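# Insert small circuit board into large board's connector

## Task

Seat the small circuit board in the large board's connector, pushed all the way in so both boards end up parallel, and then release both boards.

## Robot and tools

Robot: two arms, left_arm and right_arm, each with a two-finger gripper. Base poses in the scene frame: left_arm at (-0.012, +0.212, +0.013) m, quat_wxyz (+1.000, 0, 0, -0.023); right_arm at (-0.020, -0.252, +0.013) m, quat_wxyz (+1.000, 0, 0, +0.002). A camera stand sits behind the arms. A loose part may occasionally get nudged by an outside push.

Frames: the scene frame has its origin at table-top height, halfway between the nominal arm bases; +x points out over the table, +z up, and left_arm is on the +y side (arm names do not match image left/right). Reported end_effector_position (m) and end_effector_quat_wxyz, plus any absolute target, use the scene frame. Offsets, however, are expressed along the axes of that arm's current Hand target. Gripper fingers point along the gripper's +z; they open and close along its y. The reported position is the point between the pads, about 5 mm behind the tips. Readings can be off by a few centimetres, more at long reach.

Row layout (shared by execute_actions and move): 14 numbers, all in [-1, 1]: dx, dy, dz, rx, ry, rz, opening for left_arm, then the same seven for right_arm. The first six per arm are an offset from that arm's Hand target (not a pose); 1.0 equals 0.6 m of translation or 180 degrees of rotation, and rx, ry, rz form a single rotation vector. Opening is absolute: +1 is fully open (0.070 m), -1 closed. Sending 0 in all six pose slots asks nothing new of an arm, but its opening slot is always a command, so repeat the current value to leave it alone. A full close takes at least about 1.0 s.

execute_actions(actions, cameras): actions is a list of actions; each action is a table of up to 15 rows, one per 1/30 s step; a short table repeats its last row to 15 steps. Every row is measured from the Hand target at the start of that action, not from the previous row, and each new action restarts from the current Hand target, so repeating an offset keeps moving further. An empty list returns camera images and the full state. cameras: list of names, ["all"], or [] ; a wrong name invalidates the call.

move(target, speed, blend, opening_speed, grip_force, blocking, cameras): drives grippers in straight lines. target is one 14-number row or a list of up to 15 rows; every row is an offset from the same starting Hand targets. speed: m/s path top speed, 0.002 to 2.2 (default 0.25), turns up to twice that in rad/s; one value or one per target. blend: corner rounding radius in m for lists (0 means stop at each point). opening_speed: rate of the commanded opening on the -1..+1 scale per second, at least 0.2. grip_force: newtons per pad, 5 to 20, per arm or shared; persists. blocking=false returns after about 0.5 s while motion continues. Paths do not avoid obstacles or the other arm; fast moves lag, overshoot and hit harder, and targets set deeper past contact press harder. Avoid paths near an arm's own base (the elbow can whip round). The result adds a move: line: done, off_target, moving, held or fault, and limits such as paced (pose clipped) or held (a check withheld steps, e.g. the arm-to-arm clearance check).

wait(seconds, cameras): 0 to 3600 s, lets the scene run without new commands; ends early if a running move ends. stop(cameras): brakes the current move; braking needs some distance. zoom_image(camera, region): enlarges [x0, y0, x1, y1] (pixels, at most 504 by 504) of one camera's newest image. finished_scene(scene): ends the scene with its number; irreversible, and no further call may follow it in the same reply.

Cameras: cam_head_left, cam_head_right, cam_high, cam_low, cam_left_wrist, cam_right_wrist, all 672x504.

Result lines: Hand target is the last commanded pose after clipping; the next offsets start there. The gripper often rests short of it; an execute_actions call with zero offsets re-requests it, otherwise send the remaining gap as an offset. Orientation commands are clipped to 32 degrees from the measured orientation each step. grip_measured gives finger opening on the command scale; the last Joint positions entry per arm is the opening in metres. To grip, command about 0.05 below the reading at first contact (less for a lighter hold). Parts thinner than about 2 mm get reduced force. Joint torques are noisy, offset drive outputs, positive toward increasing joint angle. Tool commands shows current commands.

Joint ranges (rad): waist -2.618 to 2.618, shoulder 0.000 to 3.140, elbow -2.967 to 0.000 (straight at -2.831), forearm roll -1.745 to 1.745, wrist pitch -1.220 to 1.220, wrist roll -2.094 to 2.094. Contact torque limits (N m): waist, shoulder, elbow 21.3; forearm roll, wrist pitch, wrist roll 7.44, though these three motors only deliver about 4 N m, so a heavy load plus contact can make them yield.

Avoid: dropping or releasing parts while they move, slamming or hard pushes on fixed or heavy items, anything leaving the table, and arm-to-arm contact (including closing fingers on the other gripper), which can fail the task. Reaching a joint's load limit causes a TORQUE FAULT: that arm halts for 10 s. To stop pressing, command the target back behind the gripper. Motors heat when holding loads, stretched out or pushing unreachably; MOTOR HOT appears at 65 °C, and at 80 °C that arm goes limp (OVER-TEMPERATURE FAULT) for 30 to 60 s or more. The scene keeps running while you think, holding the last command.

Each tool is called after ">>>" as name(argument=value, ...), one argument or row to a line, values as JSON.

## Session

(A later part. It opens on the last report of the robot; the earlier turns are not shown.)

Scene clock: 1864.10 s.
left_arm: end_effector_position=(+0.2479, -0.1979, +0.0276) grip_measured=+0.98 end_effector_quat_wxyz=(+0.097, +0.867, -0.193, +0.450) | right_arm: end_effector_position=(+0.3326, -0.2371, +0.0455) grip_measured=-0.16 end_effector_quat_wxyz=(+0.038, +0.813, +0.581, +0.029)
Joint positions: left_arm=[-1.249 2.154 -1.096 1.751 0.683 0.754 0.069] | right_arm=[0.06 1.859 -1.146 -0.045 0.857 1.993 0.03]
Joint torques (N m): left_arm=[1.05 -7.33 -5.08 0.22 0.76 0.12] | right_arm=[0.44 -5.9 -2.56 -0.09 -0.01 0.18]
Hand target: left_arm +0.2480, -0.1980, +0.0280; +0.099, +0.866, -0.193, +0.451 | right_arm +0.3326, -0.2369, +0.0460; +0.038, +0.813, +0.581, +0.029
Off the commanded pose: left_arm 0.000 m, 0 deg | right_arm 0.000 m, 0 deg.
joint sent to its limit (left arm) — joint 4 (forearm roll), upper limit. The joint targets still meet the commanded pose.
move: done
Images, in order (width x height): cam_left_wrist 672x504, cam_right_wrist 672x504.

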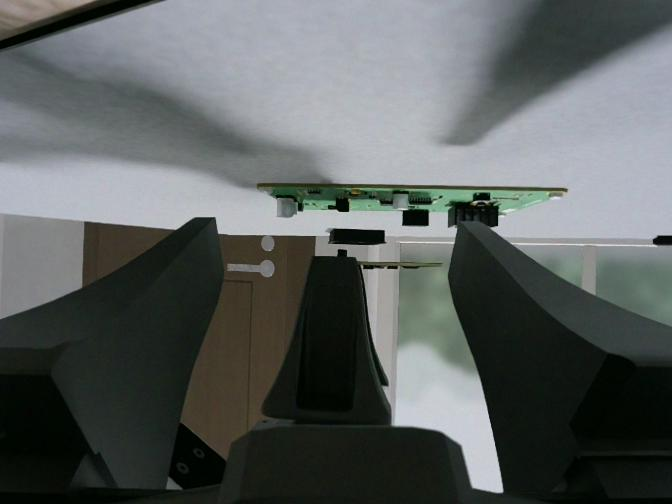

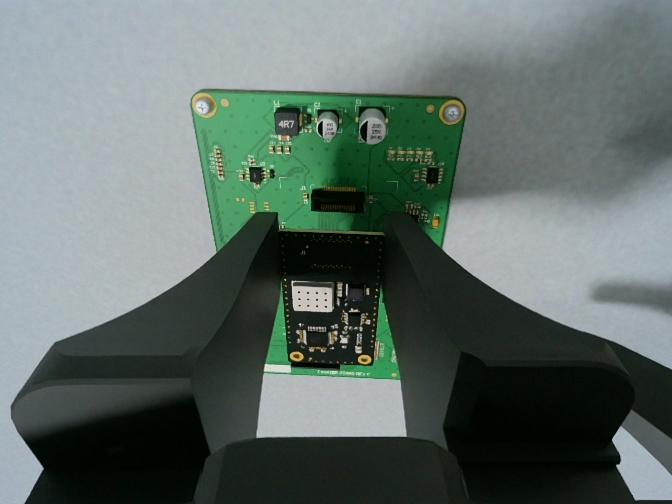

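>>> move(
  target=[0,0,0,0,0,0,1,0.0,-0.0025,0.0167,0,0,0,-0.25],
  speed=0.06,
  cameras=["cam_right_wrist","cam_left_wrist"],
)

>>> zoom_image(
  camera="cam_right_wrist",
  region=[256, 180, 416, 300],
)

>>> zoom_image(
  camera="cam_left_wrist",
  region=[320, 180, 480, 300],
)

Scene clock: 1876.03 s.
left_arm: end_effector_position=(+0.2479, -0.1979, +0.0276) grip_measured=+0.98 end_effector_quat_wxyz=(+0.097, +0.867, -0.193, +0.450) | right_arm: end_effector_position=(+0.3324, -0.2367, +0.0360) grip_measured=-0.16 end_effector_quat_wxyz=(+0.038, +0.813, +0.581, +0.030)
Joint positions: left_arm=[-1.249 2.154 -1.096 1.751 0.683 0.754 0.069] | right_arm=[0.061 1.875 -1.127 -0.046 0.819 1.996 0.03]
Joint torques (N m): left_arm=[1.07 -7.22 -5 0.23 0.76 0.13] | right_arm=[0.29 -4.96 -2.42 -0.11 -0.03 0.12]
Hand target: left_arm +0.2480, -0.1980, +0.0280; +0.099, +0.866, -0.193, +0.451 | right_arm +0.3321, -0.2367, +0.0358; +0.038, +0.813, +0.581, +0.029
Off the commanded pose: left_arm 0.000 m, 0 deg | right_arm 0.000 m, 0 deg.
joint sent to its limit (left arm) — joint 4 (forearm roll), upper limit. The joint targets still meet the commanded pose.
move: done
Images, in order (width x height): cam_left_wrist 672x504, cam_right_wrist 672x504.

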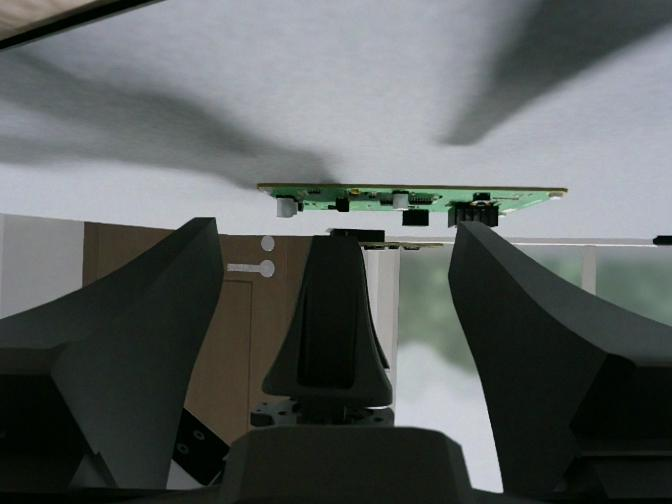

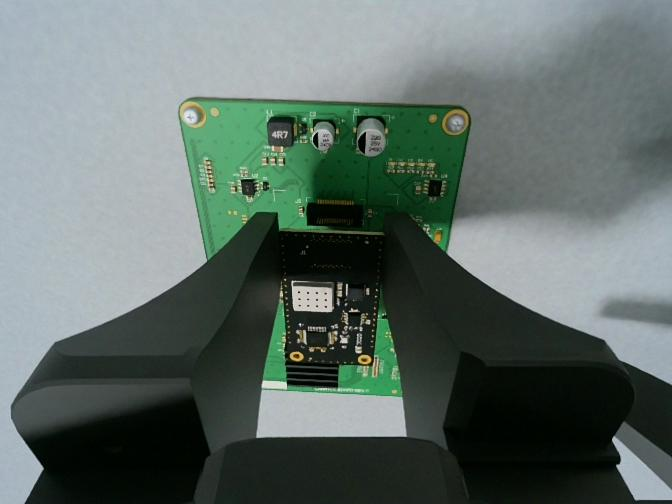

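Scaled by 3.150 from the camera's image (finer frame: 960x720).

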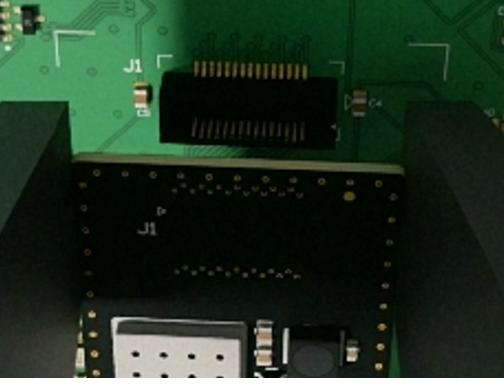

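Scaled by 3.150 from the camera's image (finer frame: 960x720).

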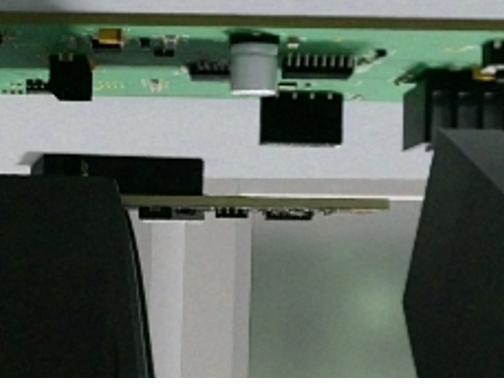

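>>> zoom_image(
  camera="cam_left_wrist",
  region=[245, 170, 365, 260],
)

>>> zoom_image(
  camera="cam_left_wrist",
  region=[465, 170, 585, 260],
)

Scaled by 4.200 from the camera's image (finer frame: 960x720).

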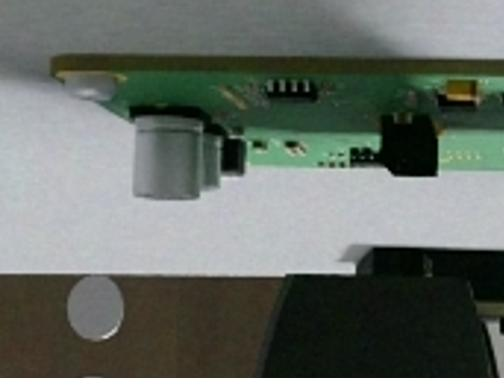

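Scaled by 4.200 from the camera's image (finer frame: 960x720).

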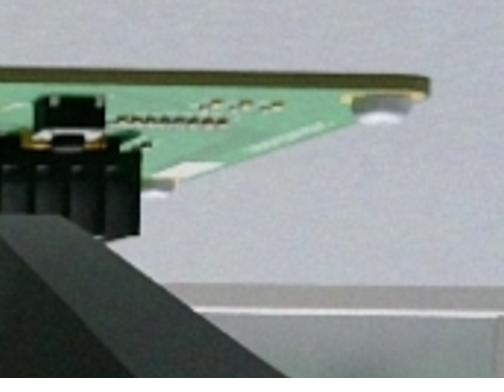

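>>> move(
  target=[0,0,0,0,0,0,1,-0.0013,-0.0013,0.0117,0,0,0,-0.25],
  speed=0.05,
  cameras=["cam_right_wrist","cam_left_wrist"],
)

>>> zoom_image(
  camera="cam_right_wrist",
  region=[256, 180, 416, 300],
)

>>> zoom_image(
  camera="cam_left_wrist",
  region=[300, 180, 460, 300],
)

Scene clock: 1947.60 s.
left_arm: end_effector_position=(+0.2479, -0.1979, +0.0276) grip_measured=+0.98 end_effector_quat_wxyz=(+0.097, +0.867, -0.193, +0.450) | right_arm: end_effector_position=(+0.3313, -0.2371, +0.0281) grip_measured=-0.16 end_effector_quat_wxyz=(+0.037, +0.812, +0.581, +0.028)
Joint positions: left_arm=[-1.249 2.154 -1.096 1.751 0.683 0.754 0.069] | right_arm=[0.06 1.89 -1.112 -0.047 0.793 1.996 0.03]
Joint torques (N m): left_arm=[1.06 -7.19 -5.06 0.23 0.77 0.12] | right_arm=[-0.62 -6.3 -3.55 -0.07 -0.01 -0.23]
Motor temperatures (°C): left_arm=[24 29 23 26 28 26] | right_arm=[22 26 27 26 28 26]
Hand target: left_arm +0.2480, -0.1980, +0.0280; +0.099, +0.866, -0.193, +0.451 | right_arm +0.3318, -0.2374, +0.0288; +0.038, +0.813, +0.581, +0.029
Off the commanded pose: left_arm 0.000 m, 0 deg | right_arm 0.001 m, 0 deg.
joint sent to its limit (left arm) — joint 4 (forearm roll), upper limit. The joint targets still meet the commanded pose.
move: done
Images, in order (width x height): cam_left_wrist 672x504, cam_right_wrist 672x504.

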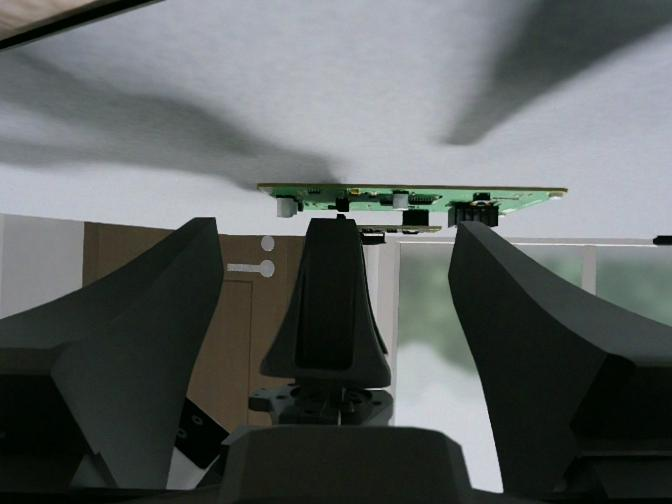

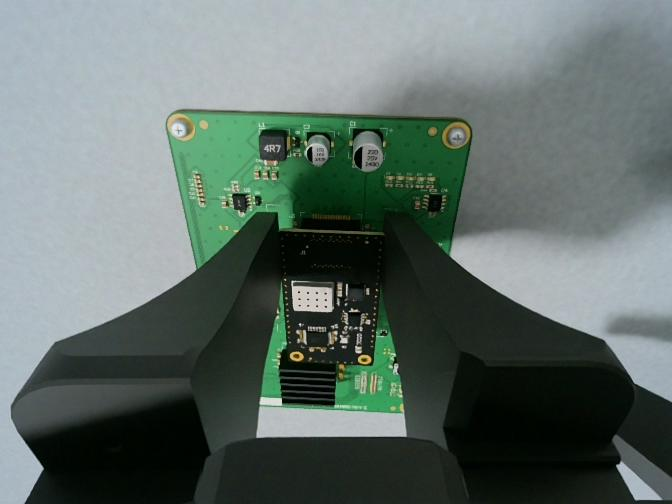

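Scaled by 3.150 from the camera's image (finer frame: 960x720).

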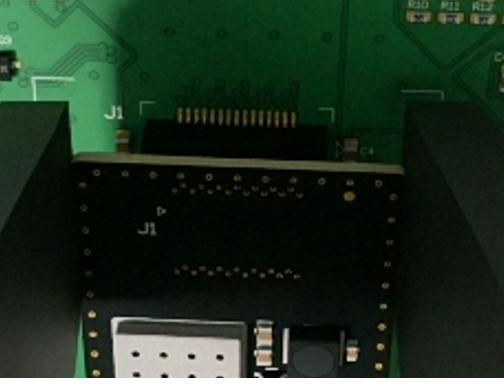

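Scaled by 3.150 from the camera's image (finer frame: 960x720).

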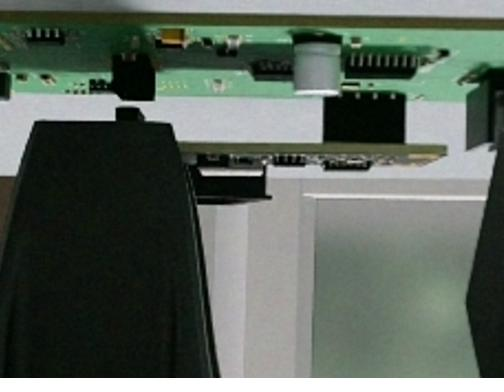

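>>> zoom_image(
  camera="cam_left_wrist",
  region=[315, 190, 375, 235],
)

Scaled by 8.400 from the camera's image (finer frame: 960x720).

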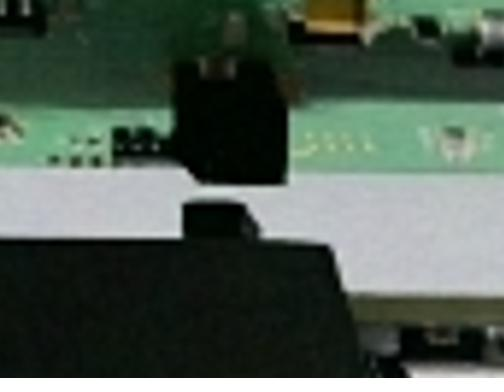

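>>> move(
  target=[0,0,0,0,0,0,1,0.0002,0.0003,0.0025,0,0,0,-0.25],
  speed=0.03,
  cameras=["cam_right_wrist","cam_left_wrist"],
)

>>> zoom_image(
  camera="cam_right_wrist",
  region=[286, 200, 386, 275],
)

>>> zoom_image(
  camera="cam_left_wrist",
  region=[315, 190, 375, 235],
)

Scene clock: 1963.67 s.
left_arm: end_effector_position=(+0.2479, -0.1979, +0.0276) grip_measured=+0.98 end_effector_quat_wxyz=(+0.097, +0.867, -0.193, +0.450) | right_arm: end_effector_position=(+0.3323, -0.2371, +0.0276) grip_measured=-0.16 end_effector_quat_wxyz=(+0.038, +0.812, +0.581, +0.029)
Joint positions: left_arm=[-1.249 2.154 -1.096 1.751 0.683 0.754 0.069] | right_arm=[0.06 1.892 -1.113 -0.048 0.789 1.996 0.03]
Joint torques (N m): left_arm=[1.09 -7.15 -5.05 0.23 0.78 0.12] | right_arm=[-0.58 -4.65 -2.65 -0.07 -0.2 0.05]
Hand target: left_arm +0.2480, -0.1980, +0.0280; +0.099, +0.866, -0.193, +0.451 | right_arm +0.3321, -0.2374, +0.0273; +0.038, +0.813, +0.581, +0.029
Off the commanded pose: left_arm 0.000 m, 0 deg | right_arm 0.000 m, 0 deg.
joint sent to its limit (left arm) — joint 4 (forearm roll), upper limit. The joint targets still meet the commanded pose.
move: done
Images, in order (width x height): cam_left_wrist 672x504, cam_right_wrist 672x504.

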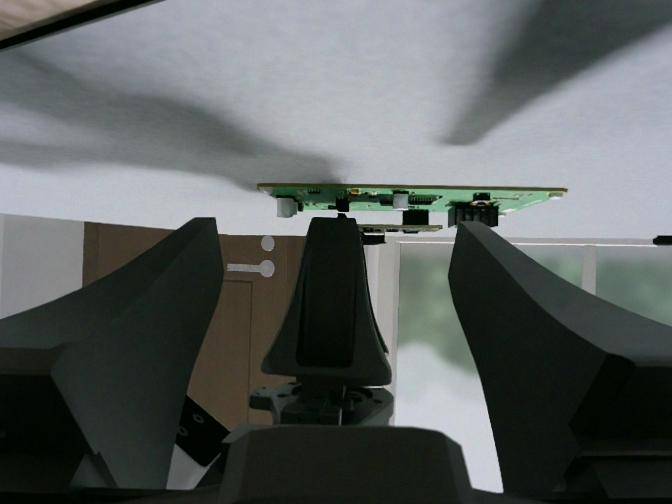

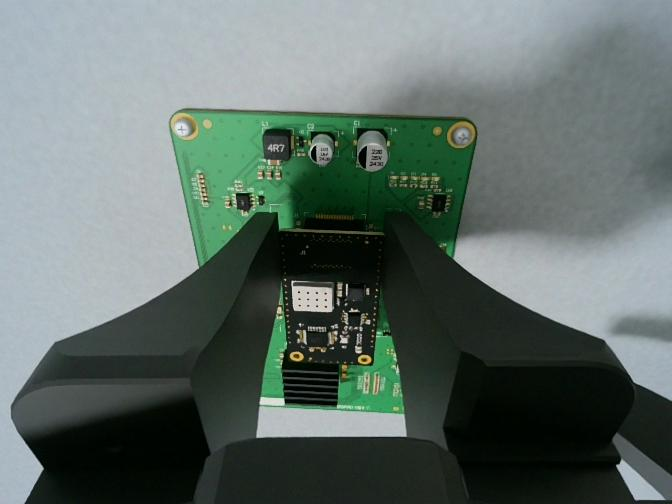

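Scaled by 5.040 from the camera's image (finer frame: 960x720).

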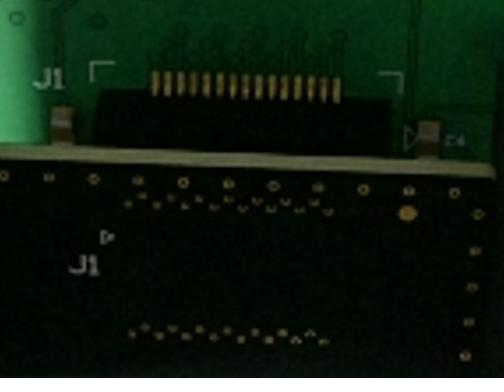

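Scaled by 8.400 from the camera's image (finer frame: 960x720).

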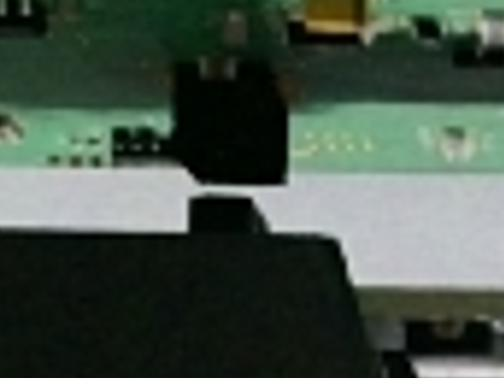

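>>> move(
  target=[0,0,0,0,0,0,1,-0.0003,-0.0012,0.0014,0,0,0,-0.25],
  speed=0.03,
  cameras=["cam_right_wrist","cam_left_wrist"],
)

>>> zoom_image(
  camera="cam_right_wrist",
  region=[286, 200, 386, 275],
)

>>> zoom_image(
  camera="cam_left_wrist",
  region=[315, 190, 375, 235],
)

Scene clock: 1968.70 s.
left_arm: end_effector_position=(+0.2479, -0.1979, +0.0276) grip_measured=+0.98 end_effector_quat_wxyz=(+0.097, +0.867, -0.193, +0.450) | right_arm: end_effector_position=(+0.3314, -0.2372, +0.0264) grip_measured=-0.16 end_effector_quat_wxyz=(+0.038, +0.812, +0.581, +0.029)
Joint positions: left_arm=[-1.249 2.154 -1.096 1.751 0.683 0.754 0.069] | right_arm=[0.06 1.892 -1.107 -0.048 0.784 1.997 0.03]
Joint torques (N m): left_arm=[1.07 -7.08 -5.03 0.24 0.78 0.12] | right_arm=[-0.35 -4.8 -2.82 -0.05 -0.01 0.08]
Hand target: left_arm +0.2480, -0.1980, +0.0280; +0.099, +0.866, -0.193, +0.451 | right_arm +0.3315, -0.2374, +0.0264; +0.038, +0.813, +0.581, +0.029
Off the commanded pose: left_arm 0.000 m, 0 deg | right_arm 0.000 m, 0 deg.
joint sent to its limit (left arm) — joint 4 (forearm roll), upper limit. The joint targets still meet the commanded pose.
move: done
Images, in order (width x height): cam_left_wrist 672x504, cam_right_wrist 672x504.

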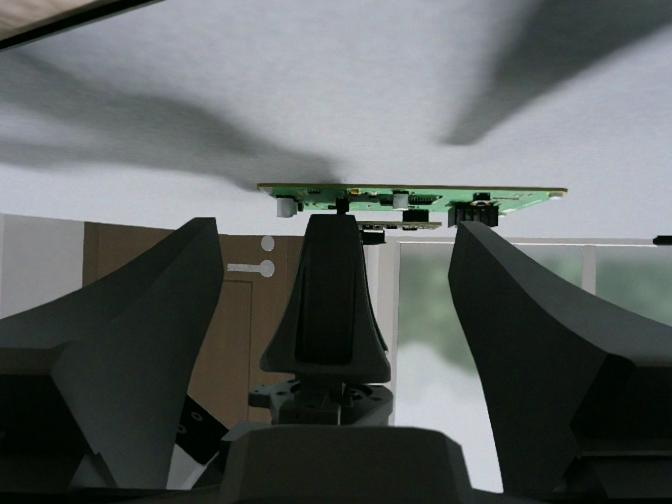

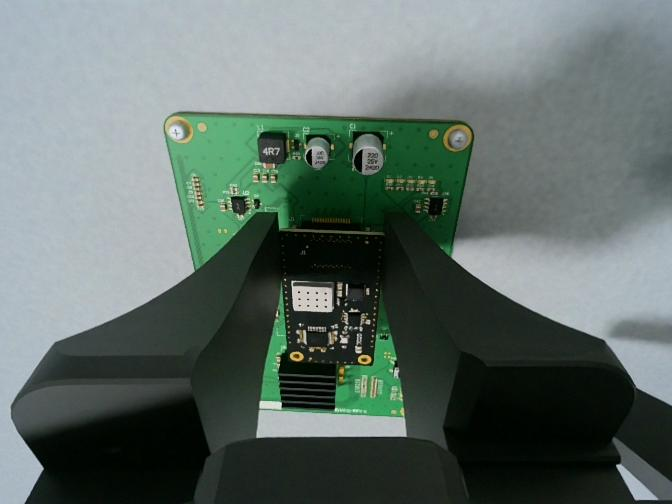

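Scaled by 5.040 from the camera's image (finer frame: 960x720).

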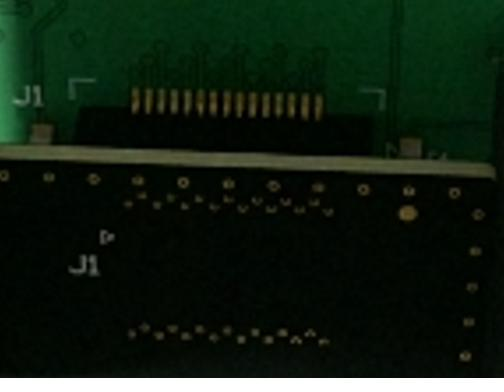

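Scaled by 8.400 from the camera's image (finer frame: 960x720).

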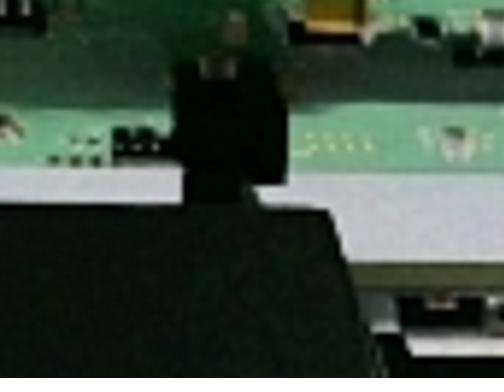

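>>> move(
  target=[0,0,0,0,0,0,1,0.0004,0.0006,0.0007,0,0,0,-0.25],
  speed=0.03,
  cameras=["cam_right_wrist","cam_left_wrist"],
)

>>> zoom_image(
  camera="cam_right_wrist",
  region=[286, 200, 386, 275],
)

>>> zoom_image(
  camera="cam_left_wrist",
  region=[315, 190, 375, 235],
)

Scene clock: 1972.93 s.
left_arm: end_effector_position=(+0.2479, -0.1979, +0.0276) grip_measured=+0.98 end_effector_quat_wxyz=(+0.097, +0.867, -0.193, +0.450) | right_arm: end_effector_position=(+0.3320, -0.2371, +0.0263) grip_measured=-0.16 end_effector_quat_wxyz=(+0.038, +0.812, +0.581, +0.029)
Joint positions: left_arm=[-1.249 2.154 -1.096 1.751 0.683 0.754 0.069] | right_arm=[0.06 1.894 -1.109 -0.048 0.784 1.997 0.03]
Joint torques (N m): left_arm=[1.1 -7.03 -5.03 0.23 0.79 0.12] | right_arm=[0.18 -4.9 -3.45 -0.08 -0.22 -0.04]
Hand target: left_arm +0.2480, -0.1980, +0.0280; +0.099, +0.866, -0.193, +0.451 | right_arm +0.3319, -0.2372, +0.0260; +0.038, +0.813, +0.581, +0.029
Off the commanded pose: left_arm 0.000 m, 0 deg | right_arm 0.000 m, 0 deg.
joint sent to its limit (left arm) — joint 4 (forearm roll), upper limit. The joint targets still meet the commanded pose.
move: done
Images, in order (width x height): cam_left_wrist 672x504, cam_right_wrist 672x504.

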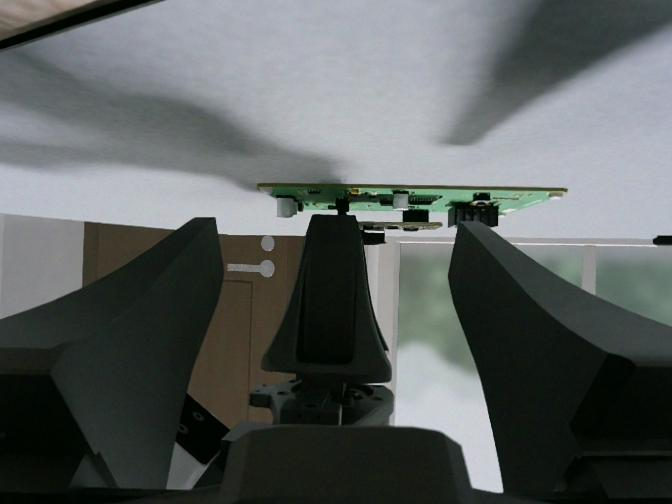

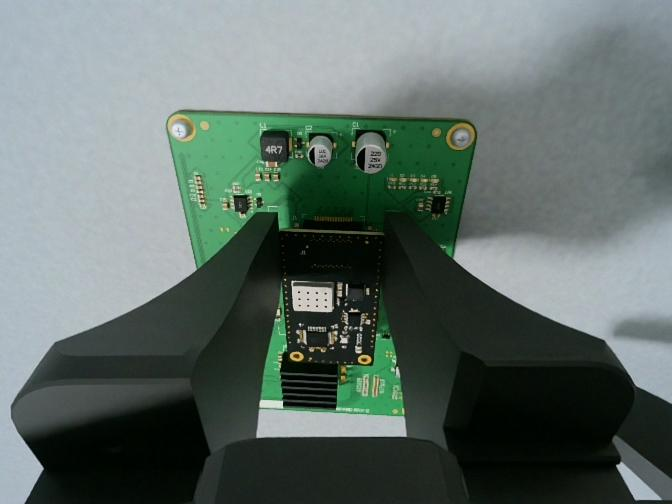

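Scaled by 5.040 from the camera's image (finer frame: 960x720).

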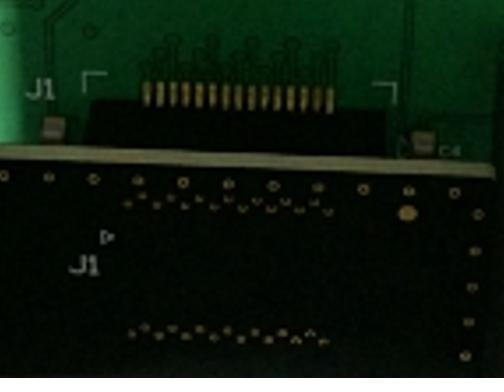

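Scaled by 8.400 from the camera's image (finer frame: 960x720).

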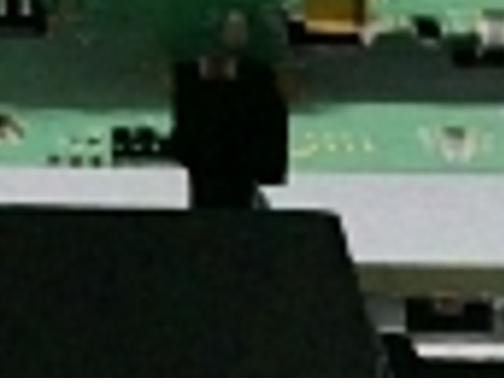

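>>> move(
  target=[0,0,0,0,0,0,1,-0.00025,-0.0004,0.0012,0,0,0,-0.25],
  speed=0.03,
  cameras=["cam_right_wrist","cam_left_wrist"],
)

>>> zoom_image(
  camera="cam_right_wrist",
  region=[286, 200, 386, 275],
)

>>> zoom_image(
  camera="cam_left_wrist",
  region=[315, 190, 375, 235],
)

Scene clock: 1977.80 s.
left_arm: end_effector_position=(+0.2479, -0.1979, +0.0276) grip_measured=+0.98 end_effector_quat_wxyz=(+0.097, +0.867, -0.193, +0.450) | right_arm: end_effector_position=(+0.3318, -0.2371, +0.0252) grip_measured=-0.16 end_effector_quat_wxyz=(+0.038, +0.812, +0.581, +0.029)
Joint positions: left_arm=[-1.249 2.154 -1.096 1.751 0.683 0.754 0.069] | right_arm=[0.06 1.896 -1.107 -0.048 0.78 1.997 0.03]
Joint torques (N m): left_arm=[1.1 -6.97 -5.02 0.25 0.8 0.12] | right_arm=[-0.44 -5.09 -2.44 -0.04 0.03 0.19]
Hand target: left_arm +0.2480, -0.1980, +0.0280; +0.099, +0.866, -0.193, +0.451 | right_arm +0.3317, -0.2373, +0.0253; +0.038, +0.813, +0.581, +0.029
Off the commanded pose: left_arm 0.000 m, 0 deg | right_arm 0.000 m, 0 deg.
joint sent to its limit (left arm) — joint 4 (forearm roll), upper limit. The joint targets still meet the commanded pose.
move: done
Images, in order (width x height): cam_left_wrist 672x504, cam_right_wrist 672x504.

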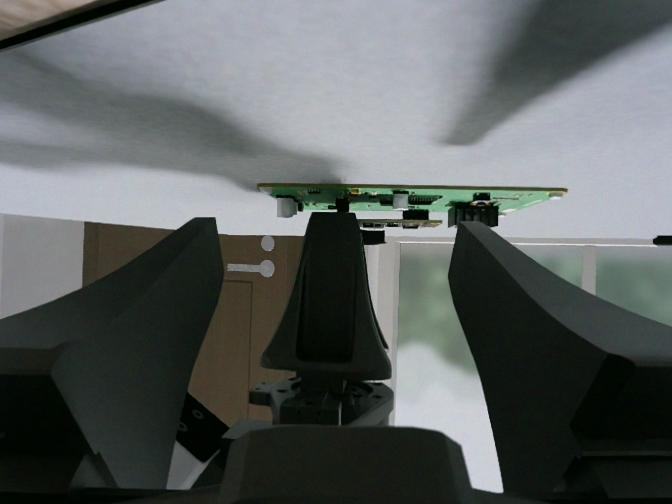

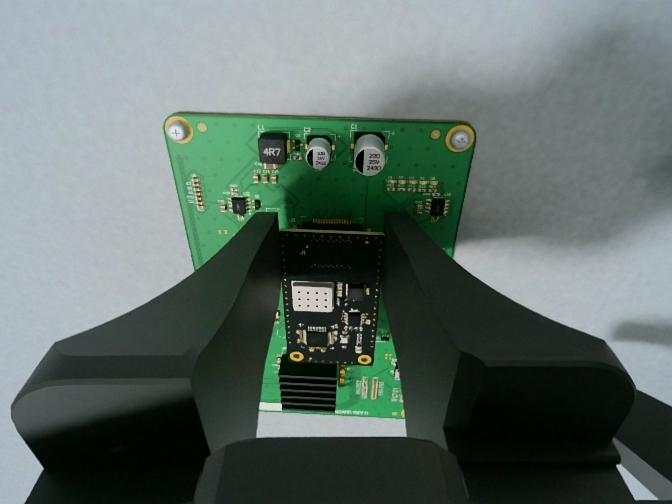

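Scaled by 5.040 from the camera's image (finer frame: 960x720).

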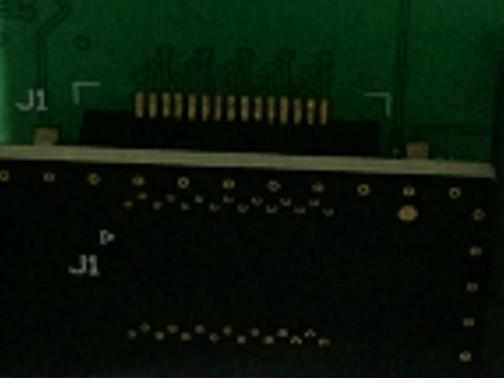

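Scaled by 8.400 from the camera's image (finer frame: 960x720).

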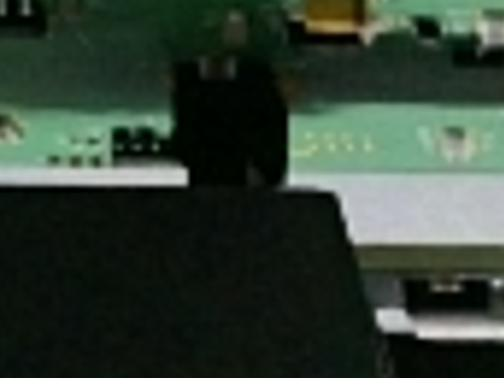

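>>> move(
  target=[0,0,0,0,0,0,1,0,0,0.0017,0,0,0,-0.25],
  speed=0.03,
  cameras=["cam_right_wrist","cam_left_wrist"],
)

>>> zoom_image(
  camera="cam_right_wrist",
  region=[286, 200, 386, 275],
)

>>> zoom_image(
  camera="cam_left_wrist",
  region=[315, 190, 375, 235],
)

Scene clock: 1983.40 s.
left_arm: end_effector_position=(+0.2479, -0.1979, +0.0276) grip_measured=+0.98 end_effector_quat_wxyz=(+0.097, +0.867, -0.193, +0.450) | right_arm: end_effector_position=(+0.3324, -0.2370, +0.0247) grip_measured=-0.16 end_effector_quat_wxyz=(+0.038, +0.812, +0.581, +0.030)
Joint positions: left_arm=[-1.249 2.154 -1.096 1.751 0.683 0.754 0.069] | right_arm=[0.06 1.897 -1.107 -0.048 0.777 1.997 0.03]
Joint torques (N m): left_arm=[1.07 -6.87 -4.99 0.24 0.8 0.12] | right_arm=[-0.66 -4.43 -1.78 -0.05 -0.07 0.15]
Hand target: left_arm +0.2480, -0.1980, +0.0280; +0.099, +0.866, -0.193, +0.451 | right_arm +0.3318, -0.2374, +0.0243; +0.038, +0.813, +0.581, +0.029
Off the commanded pose: left_arm 0.000 m, 0 deg | right_arm 0.001 m, 0 deg.
joint sent to its limit (left arm) — joint 4 (forearm roll), upper limit. The joint targets still meet the commanded pose.
move: done
Images, in order (width x height): cam_left_wrist 672x504, cam_right_wrist 672x504.

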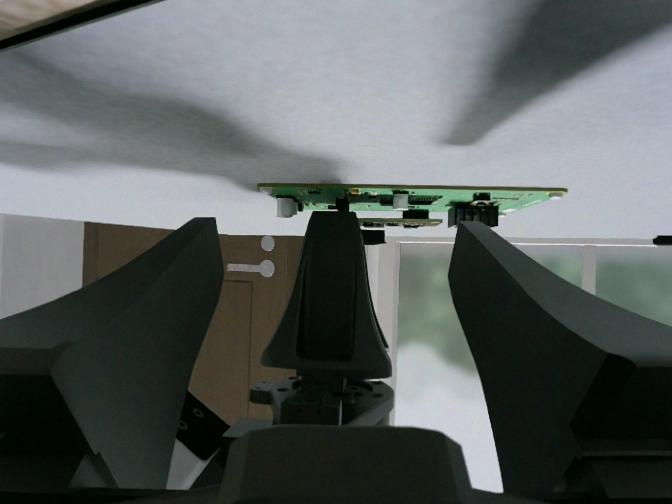

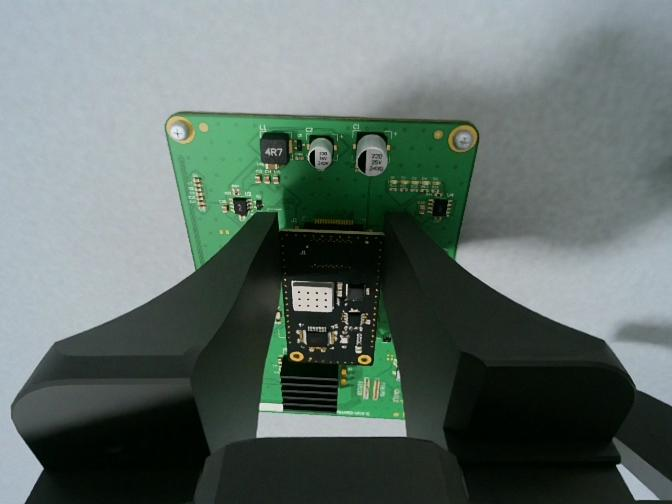

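Scaled by 5.040 from the camera's image (finer frame: 960x720).

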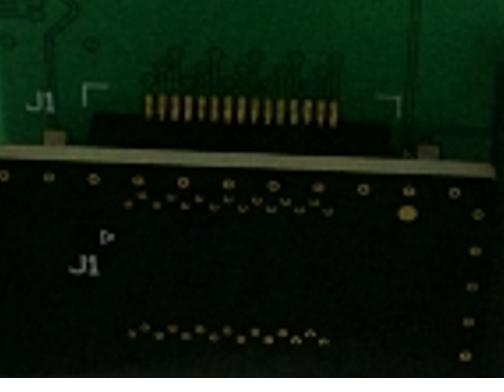

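Scaled by 8.400 from the camera's image (finer frame: 960x720).

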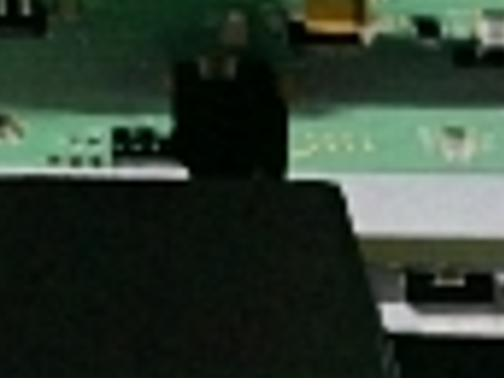

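>>> move(
  target=[
    [0,0,0,0,0,0,1,0,-0.0005,-0.0015,0,0,0,-0.25],
    [0,0,0,0,0,0,1,0,-0.001,0.0018,0,0,0,-0.25],
  ],
  speed=0.03,
  cameras=["cam_right_wrist","cam_left_wrist"],
)

>>> zoom_image(
  camera="cam_right_wrist",
  region=[286, 200, 386, 275],
)

>>> zoom_image(
  camera="cam_left_wrist",
  region=[315, 190, 375, 235],
)

Scene clock: 1987.97 s.
left_arm: end_effector_position=(+0.2479, -0.1979, +0.0276) grip_measured=+0.98 end_effector_quat_wxyz=(+0.097, +0.867, -0.193, +0.450) | right_arm: end_effector_position=(+0.3319, -0.2372, +0.0239) grip_measured=-0.16 end_effector_quat_wxyz=(+0.039, +0.812, +0.581, +0.030)
Joint positions: left_arm=[-1.249 2.154 -1.096 1.751 0.683 0.754 0.069] | right_arm=[0.06 1.897 -1.103 -0.048 0.772 1.998 0.03]
Joint torques (N m): left_arm=[1.08 -6.81 -5.01 0.25 0.81 0.12] | right_arm=[-0.31 -3.67 -0.3 -0.16 0.83 0.12]
Hand target: left_arm +0.2480, -0.1980, +0.0280; +0.099, +0.866, -0.193, +0.451 | right_arm +0.3314, -0.2372, +0.0231; +0.038, +0.813, +0.581, +0.029
Off the commanded pose: left_arm 0.000 m, 0 deg | right_arm 0.001 m, 0 deg.
joint sent to its limit (left arm) — joint 4 (forearm roll), upper limit. The joint targets still meet the commanded pose.
move: done
Images, in order (width x height): cam_left_wrist 672x504, cam_right_wrist 672x504.

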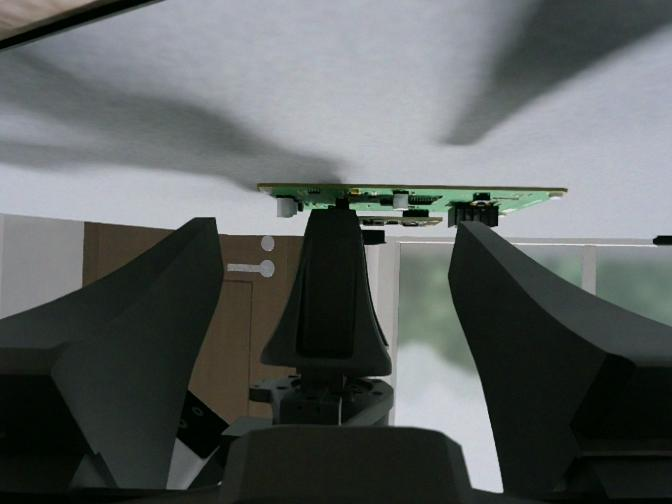

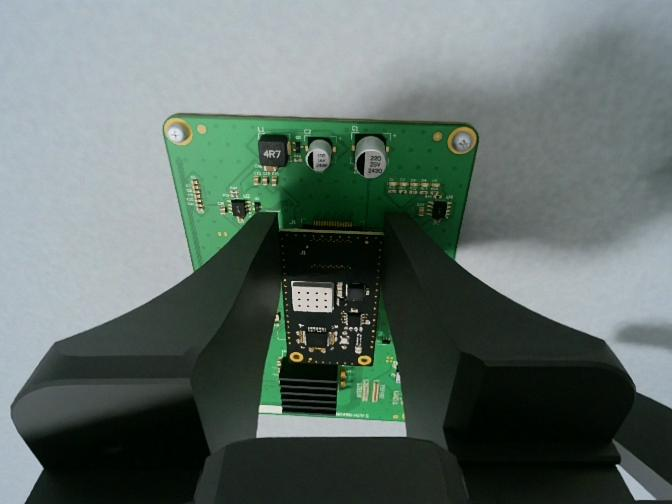

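Scaled by 5.040 from the camera's image (finer frame: 960x720).

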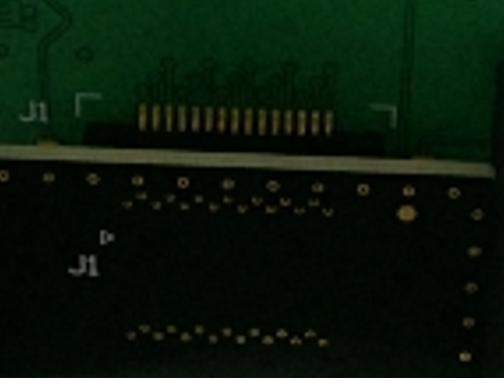

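Scaled by 8.400 from the camera's image (finer frame: 960x720).

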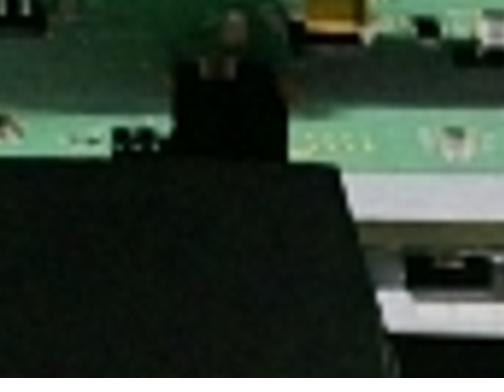

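>>> move(
  target=[0,0,0,0,0,0,1,0,0,0.002,0,0,0,-0.25],
  speed=0.03,
)

>>> move(
  target=[0,0,0,0,0,0,1,0,0,0.002,0,0,0,-0.25],
  speed=0.03,
  cameras=["cam_right_wrist","cam_left_wrist"],
)

>>> zoom_image(
  camera="cam_right_wrist",
  region=[286, 200, 386, 275],
)

>>> zoom_image(
  camera="cam_left_wrist",
  region=[315, 180, 455, 285],
)

Scene clock: 1992.60 s.
left_arm: end_effector_position=(+0.2479, -0.1979, +0.0276) grip_measured=+0.98 end_effector_quat_wxyz=(+0.097, +0.867, -0.193, +0.450) | right_arm: end_effector_position=(+0.3315, -0.2372, +0.0222) grip_measured=-0.16 end_effector_quat_wxyz=(+0.038, +0.812, +0.581, +0.029)
Joint positions: left_arm=[-1.249 2.154 -1.096 1.751 0.683 0.754 0.069] | right_arm=[0.06 1.901 -1.101 -0.048 0.769 1.998 0.03]
Joint torques (N m): left_arm=[1.03 -6.83 -4.95 0.26 0.82 0.13] | right_arm=[1.1 -2.78 2.15 0.38 1.86 0.16]
Hand target: left_arm +0.2480, -0.1980, +0.0280; +0.099, +0.866, -0.193, +0.451 | right_arm +0.3315, -0.2372, +0.0219; +0.038, +0.813, +0.581, +0.029
Off the commanded pose: left_arm 0.000 m, 0 deg | right_arm 0.000 m, 0 deg.
joint sent to its limit (left arm) — joint 4 (forearm roll), upper limit. The joint targets still meet the commanded pose.
move: done

Scene clock: 1993.10 s.
left_arm: end_effector_position=(+0.2479, -0.1979, +0.0276) grip_measured=+0.98 end_effector_quat_wxyz=(+0.097, +0.867, -0.193, +0.450) | right_arm: end_effector_position=(+0.3316, -0.2371, +0.0209) grip_measured=-0.16 end_effector_quat_wxyz=(+0.038, +0.812, +0.581, +0.029)
Joint positions: left_arm=[-1.249 2.154 -1.096 1.751 0.683 0.754 0.069] | right_arm=[0.06 1.904 -1.099 -0.048 0.764 1.998 0.03]
Joint torques (N m): left_arm=[1.07 -6.81 -5.01 0.26 0.82 0.12] | right_arm=[0.78 -1.4 2.22 0.3 1.55 0.14]
Hand target: left_arm +0.2480, -0.1980, +0.0280; +0.099, +0.866, -0.193, +0.451 | right_arm +0.3316, -0.2373, +0.0207; +0.038, +0.813, +0.581, +0.029
Off the commanded pose: left_arm 0.000 m, 0 deg | right_arm 0.000 m, 0 deg.
joint sent to its limit (left arm) — joint 4 (forearm roll), upper limit. The joint targets still meet the commanded pose.
move: done
Images, in order (width x height): cam_left_wrist 672x504, cam_right_wrist 672x504.

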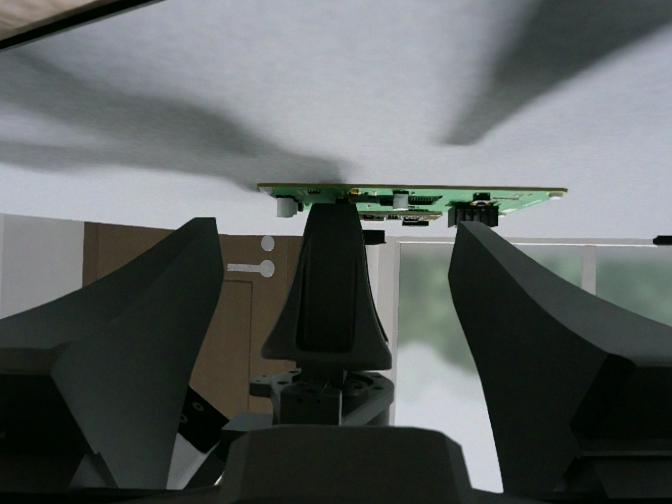

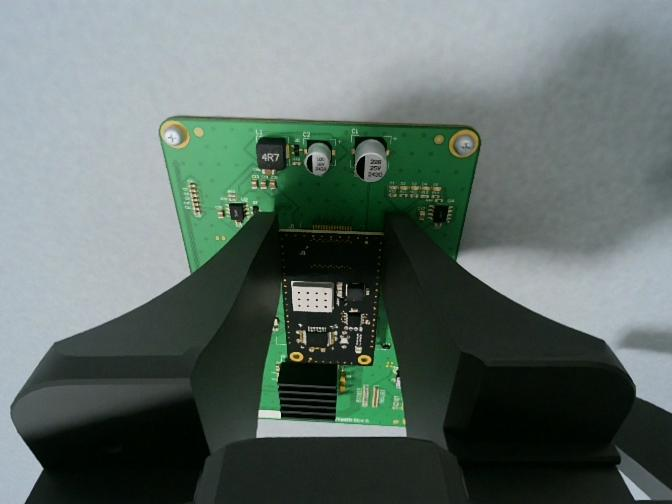

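Scaled by 5.040 from the camera's image (finer frame: 960x720).

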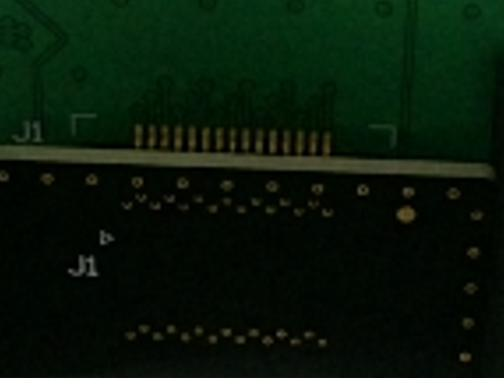

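Scaled by 3.600 from the camera's image (finer frame: 960x720).

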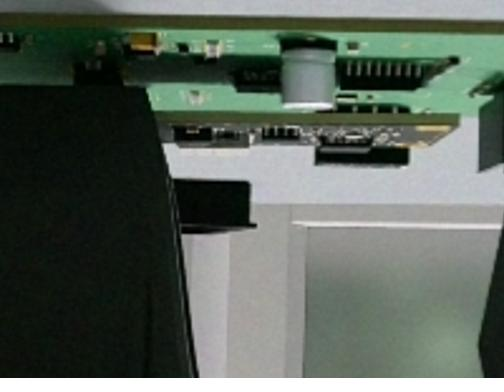

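>>> move(
  target=[0,0,0,0,0,0,1,0,0,0.002,0,0,0,-0.25],
  speed=0.03,
)

>>> move(
  target=[0,0,0,0,0,0,1,0,0,0.002,0,0,0,-0.25],
  speed=0.03,
  cameras=["cam_left_wrist"],
)

>>> zoom_image(
  camera="cam_left_wrist",
  region=[315, 180, 455, 285],
)

Scene clock: 1997.67 s.
left_arm: end_effector_position=(+0.2479, -0.1979, +0.0276) grip_measured=+0.98 end_effector_quat_wxyz=(+0.097, +0.867, -0.193, +0.450) | right_arm: end_effector_position=(+0.3316, -0.2371, +0.0200) grip_measured=-0.16 end_effector_quat_wxyz=(+0.038, +0.813, +0.581, +0.029)
Joint positions: left_arm=[-1.249 2.154 -1.096 1.751 0.683 0.754 0.069] | right_arm=[0.06 1.906 -1.098 -0.048 0.761 1.998 0.03]
Joint torques (N m): left_arm=[1.07 -6.83 -4.97 0.27 0.83 0.13] | right_arm=[-0.16 0.39 2.33 0.11 0.67 0.13]
Hand target: left_arm +0.2480, -0.1980, +0.0280; +0.099, +0.866, -0.193, +0.451 | right_arm +0.3317, -0.2373, +0.0195; +0.038, +0.813, +0.581, +0.029
Off the commanded pose: left_arm 0.000 m, 0 deg | right_arm 0.000 m, 0 deg.
joint sent to its limit (left arm) — joint 4 (forearm roll), upper limit. The joint targets still meet the commanded pose.
move: done

Scene clock: 1998.17 s.
left_arm: end_effector_position=(+0.2479, -0.1979, +0.0276) grip_measured=+0.98 end_effector_quat_wxyz=(+0.097, +0.867, -0.193, +0.450) | right_arm: end_effector_position=(+0.3320, -0.2372, +0.0183) grip_measured=-0.16 end_effector_quat_wxyz=(+0.038, +0.812, +0.581, +0.029)
Joint positions: left_arm=[-1.249 2.154 -1.096 1.751 0.683 0.754 0.069] | right_arm=[0.06 1.91 -1.097 -0.049 0.755 1.998 0.03]
Joint torques (N m): left_arm=[1.06 -6.82 -4.97 0.26 0.83 0.12] | right_arm=[-0.01 -0.54 1.57 0.2 0.98 0.1]
Hand target: left_arm +0.2480, -0.1980, +0.0280; +0.099, +0.866, -0.193, +0.451 | right_arm +0.3318, -0.2373, +0.0183; +0.038, +0.813, +0.581, +0.029
Off the commanded pose: left_arm 0.000 m, 0 deg | right_arm 0.000 m, 0 deg.
joint sent to its limit (left arm) — joint 4 (forearm roll), upper limit. The joint targets still meet the commanded pose.
move: done

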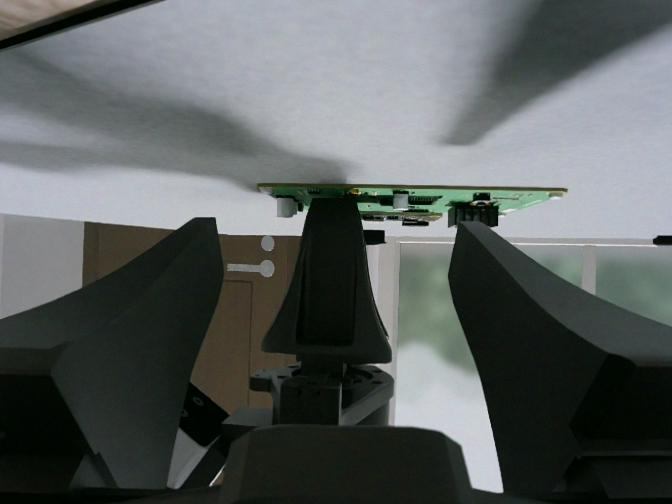

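Scaled by 3.600 from the camera's image (finer frame: 960x720).

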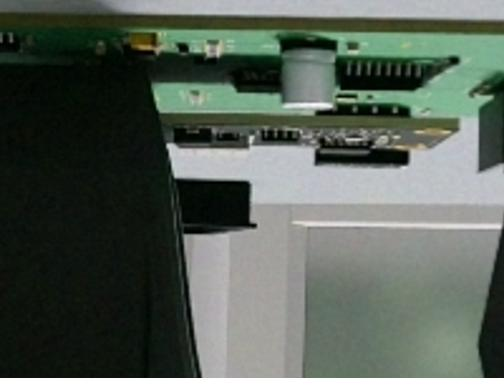

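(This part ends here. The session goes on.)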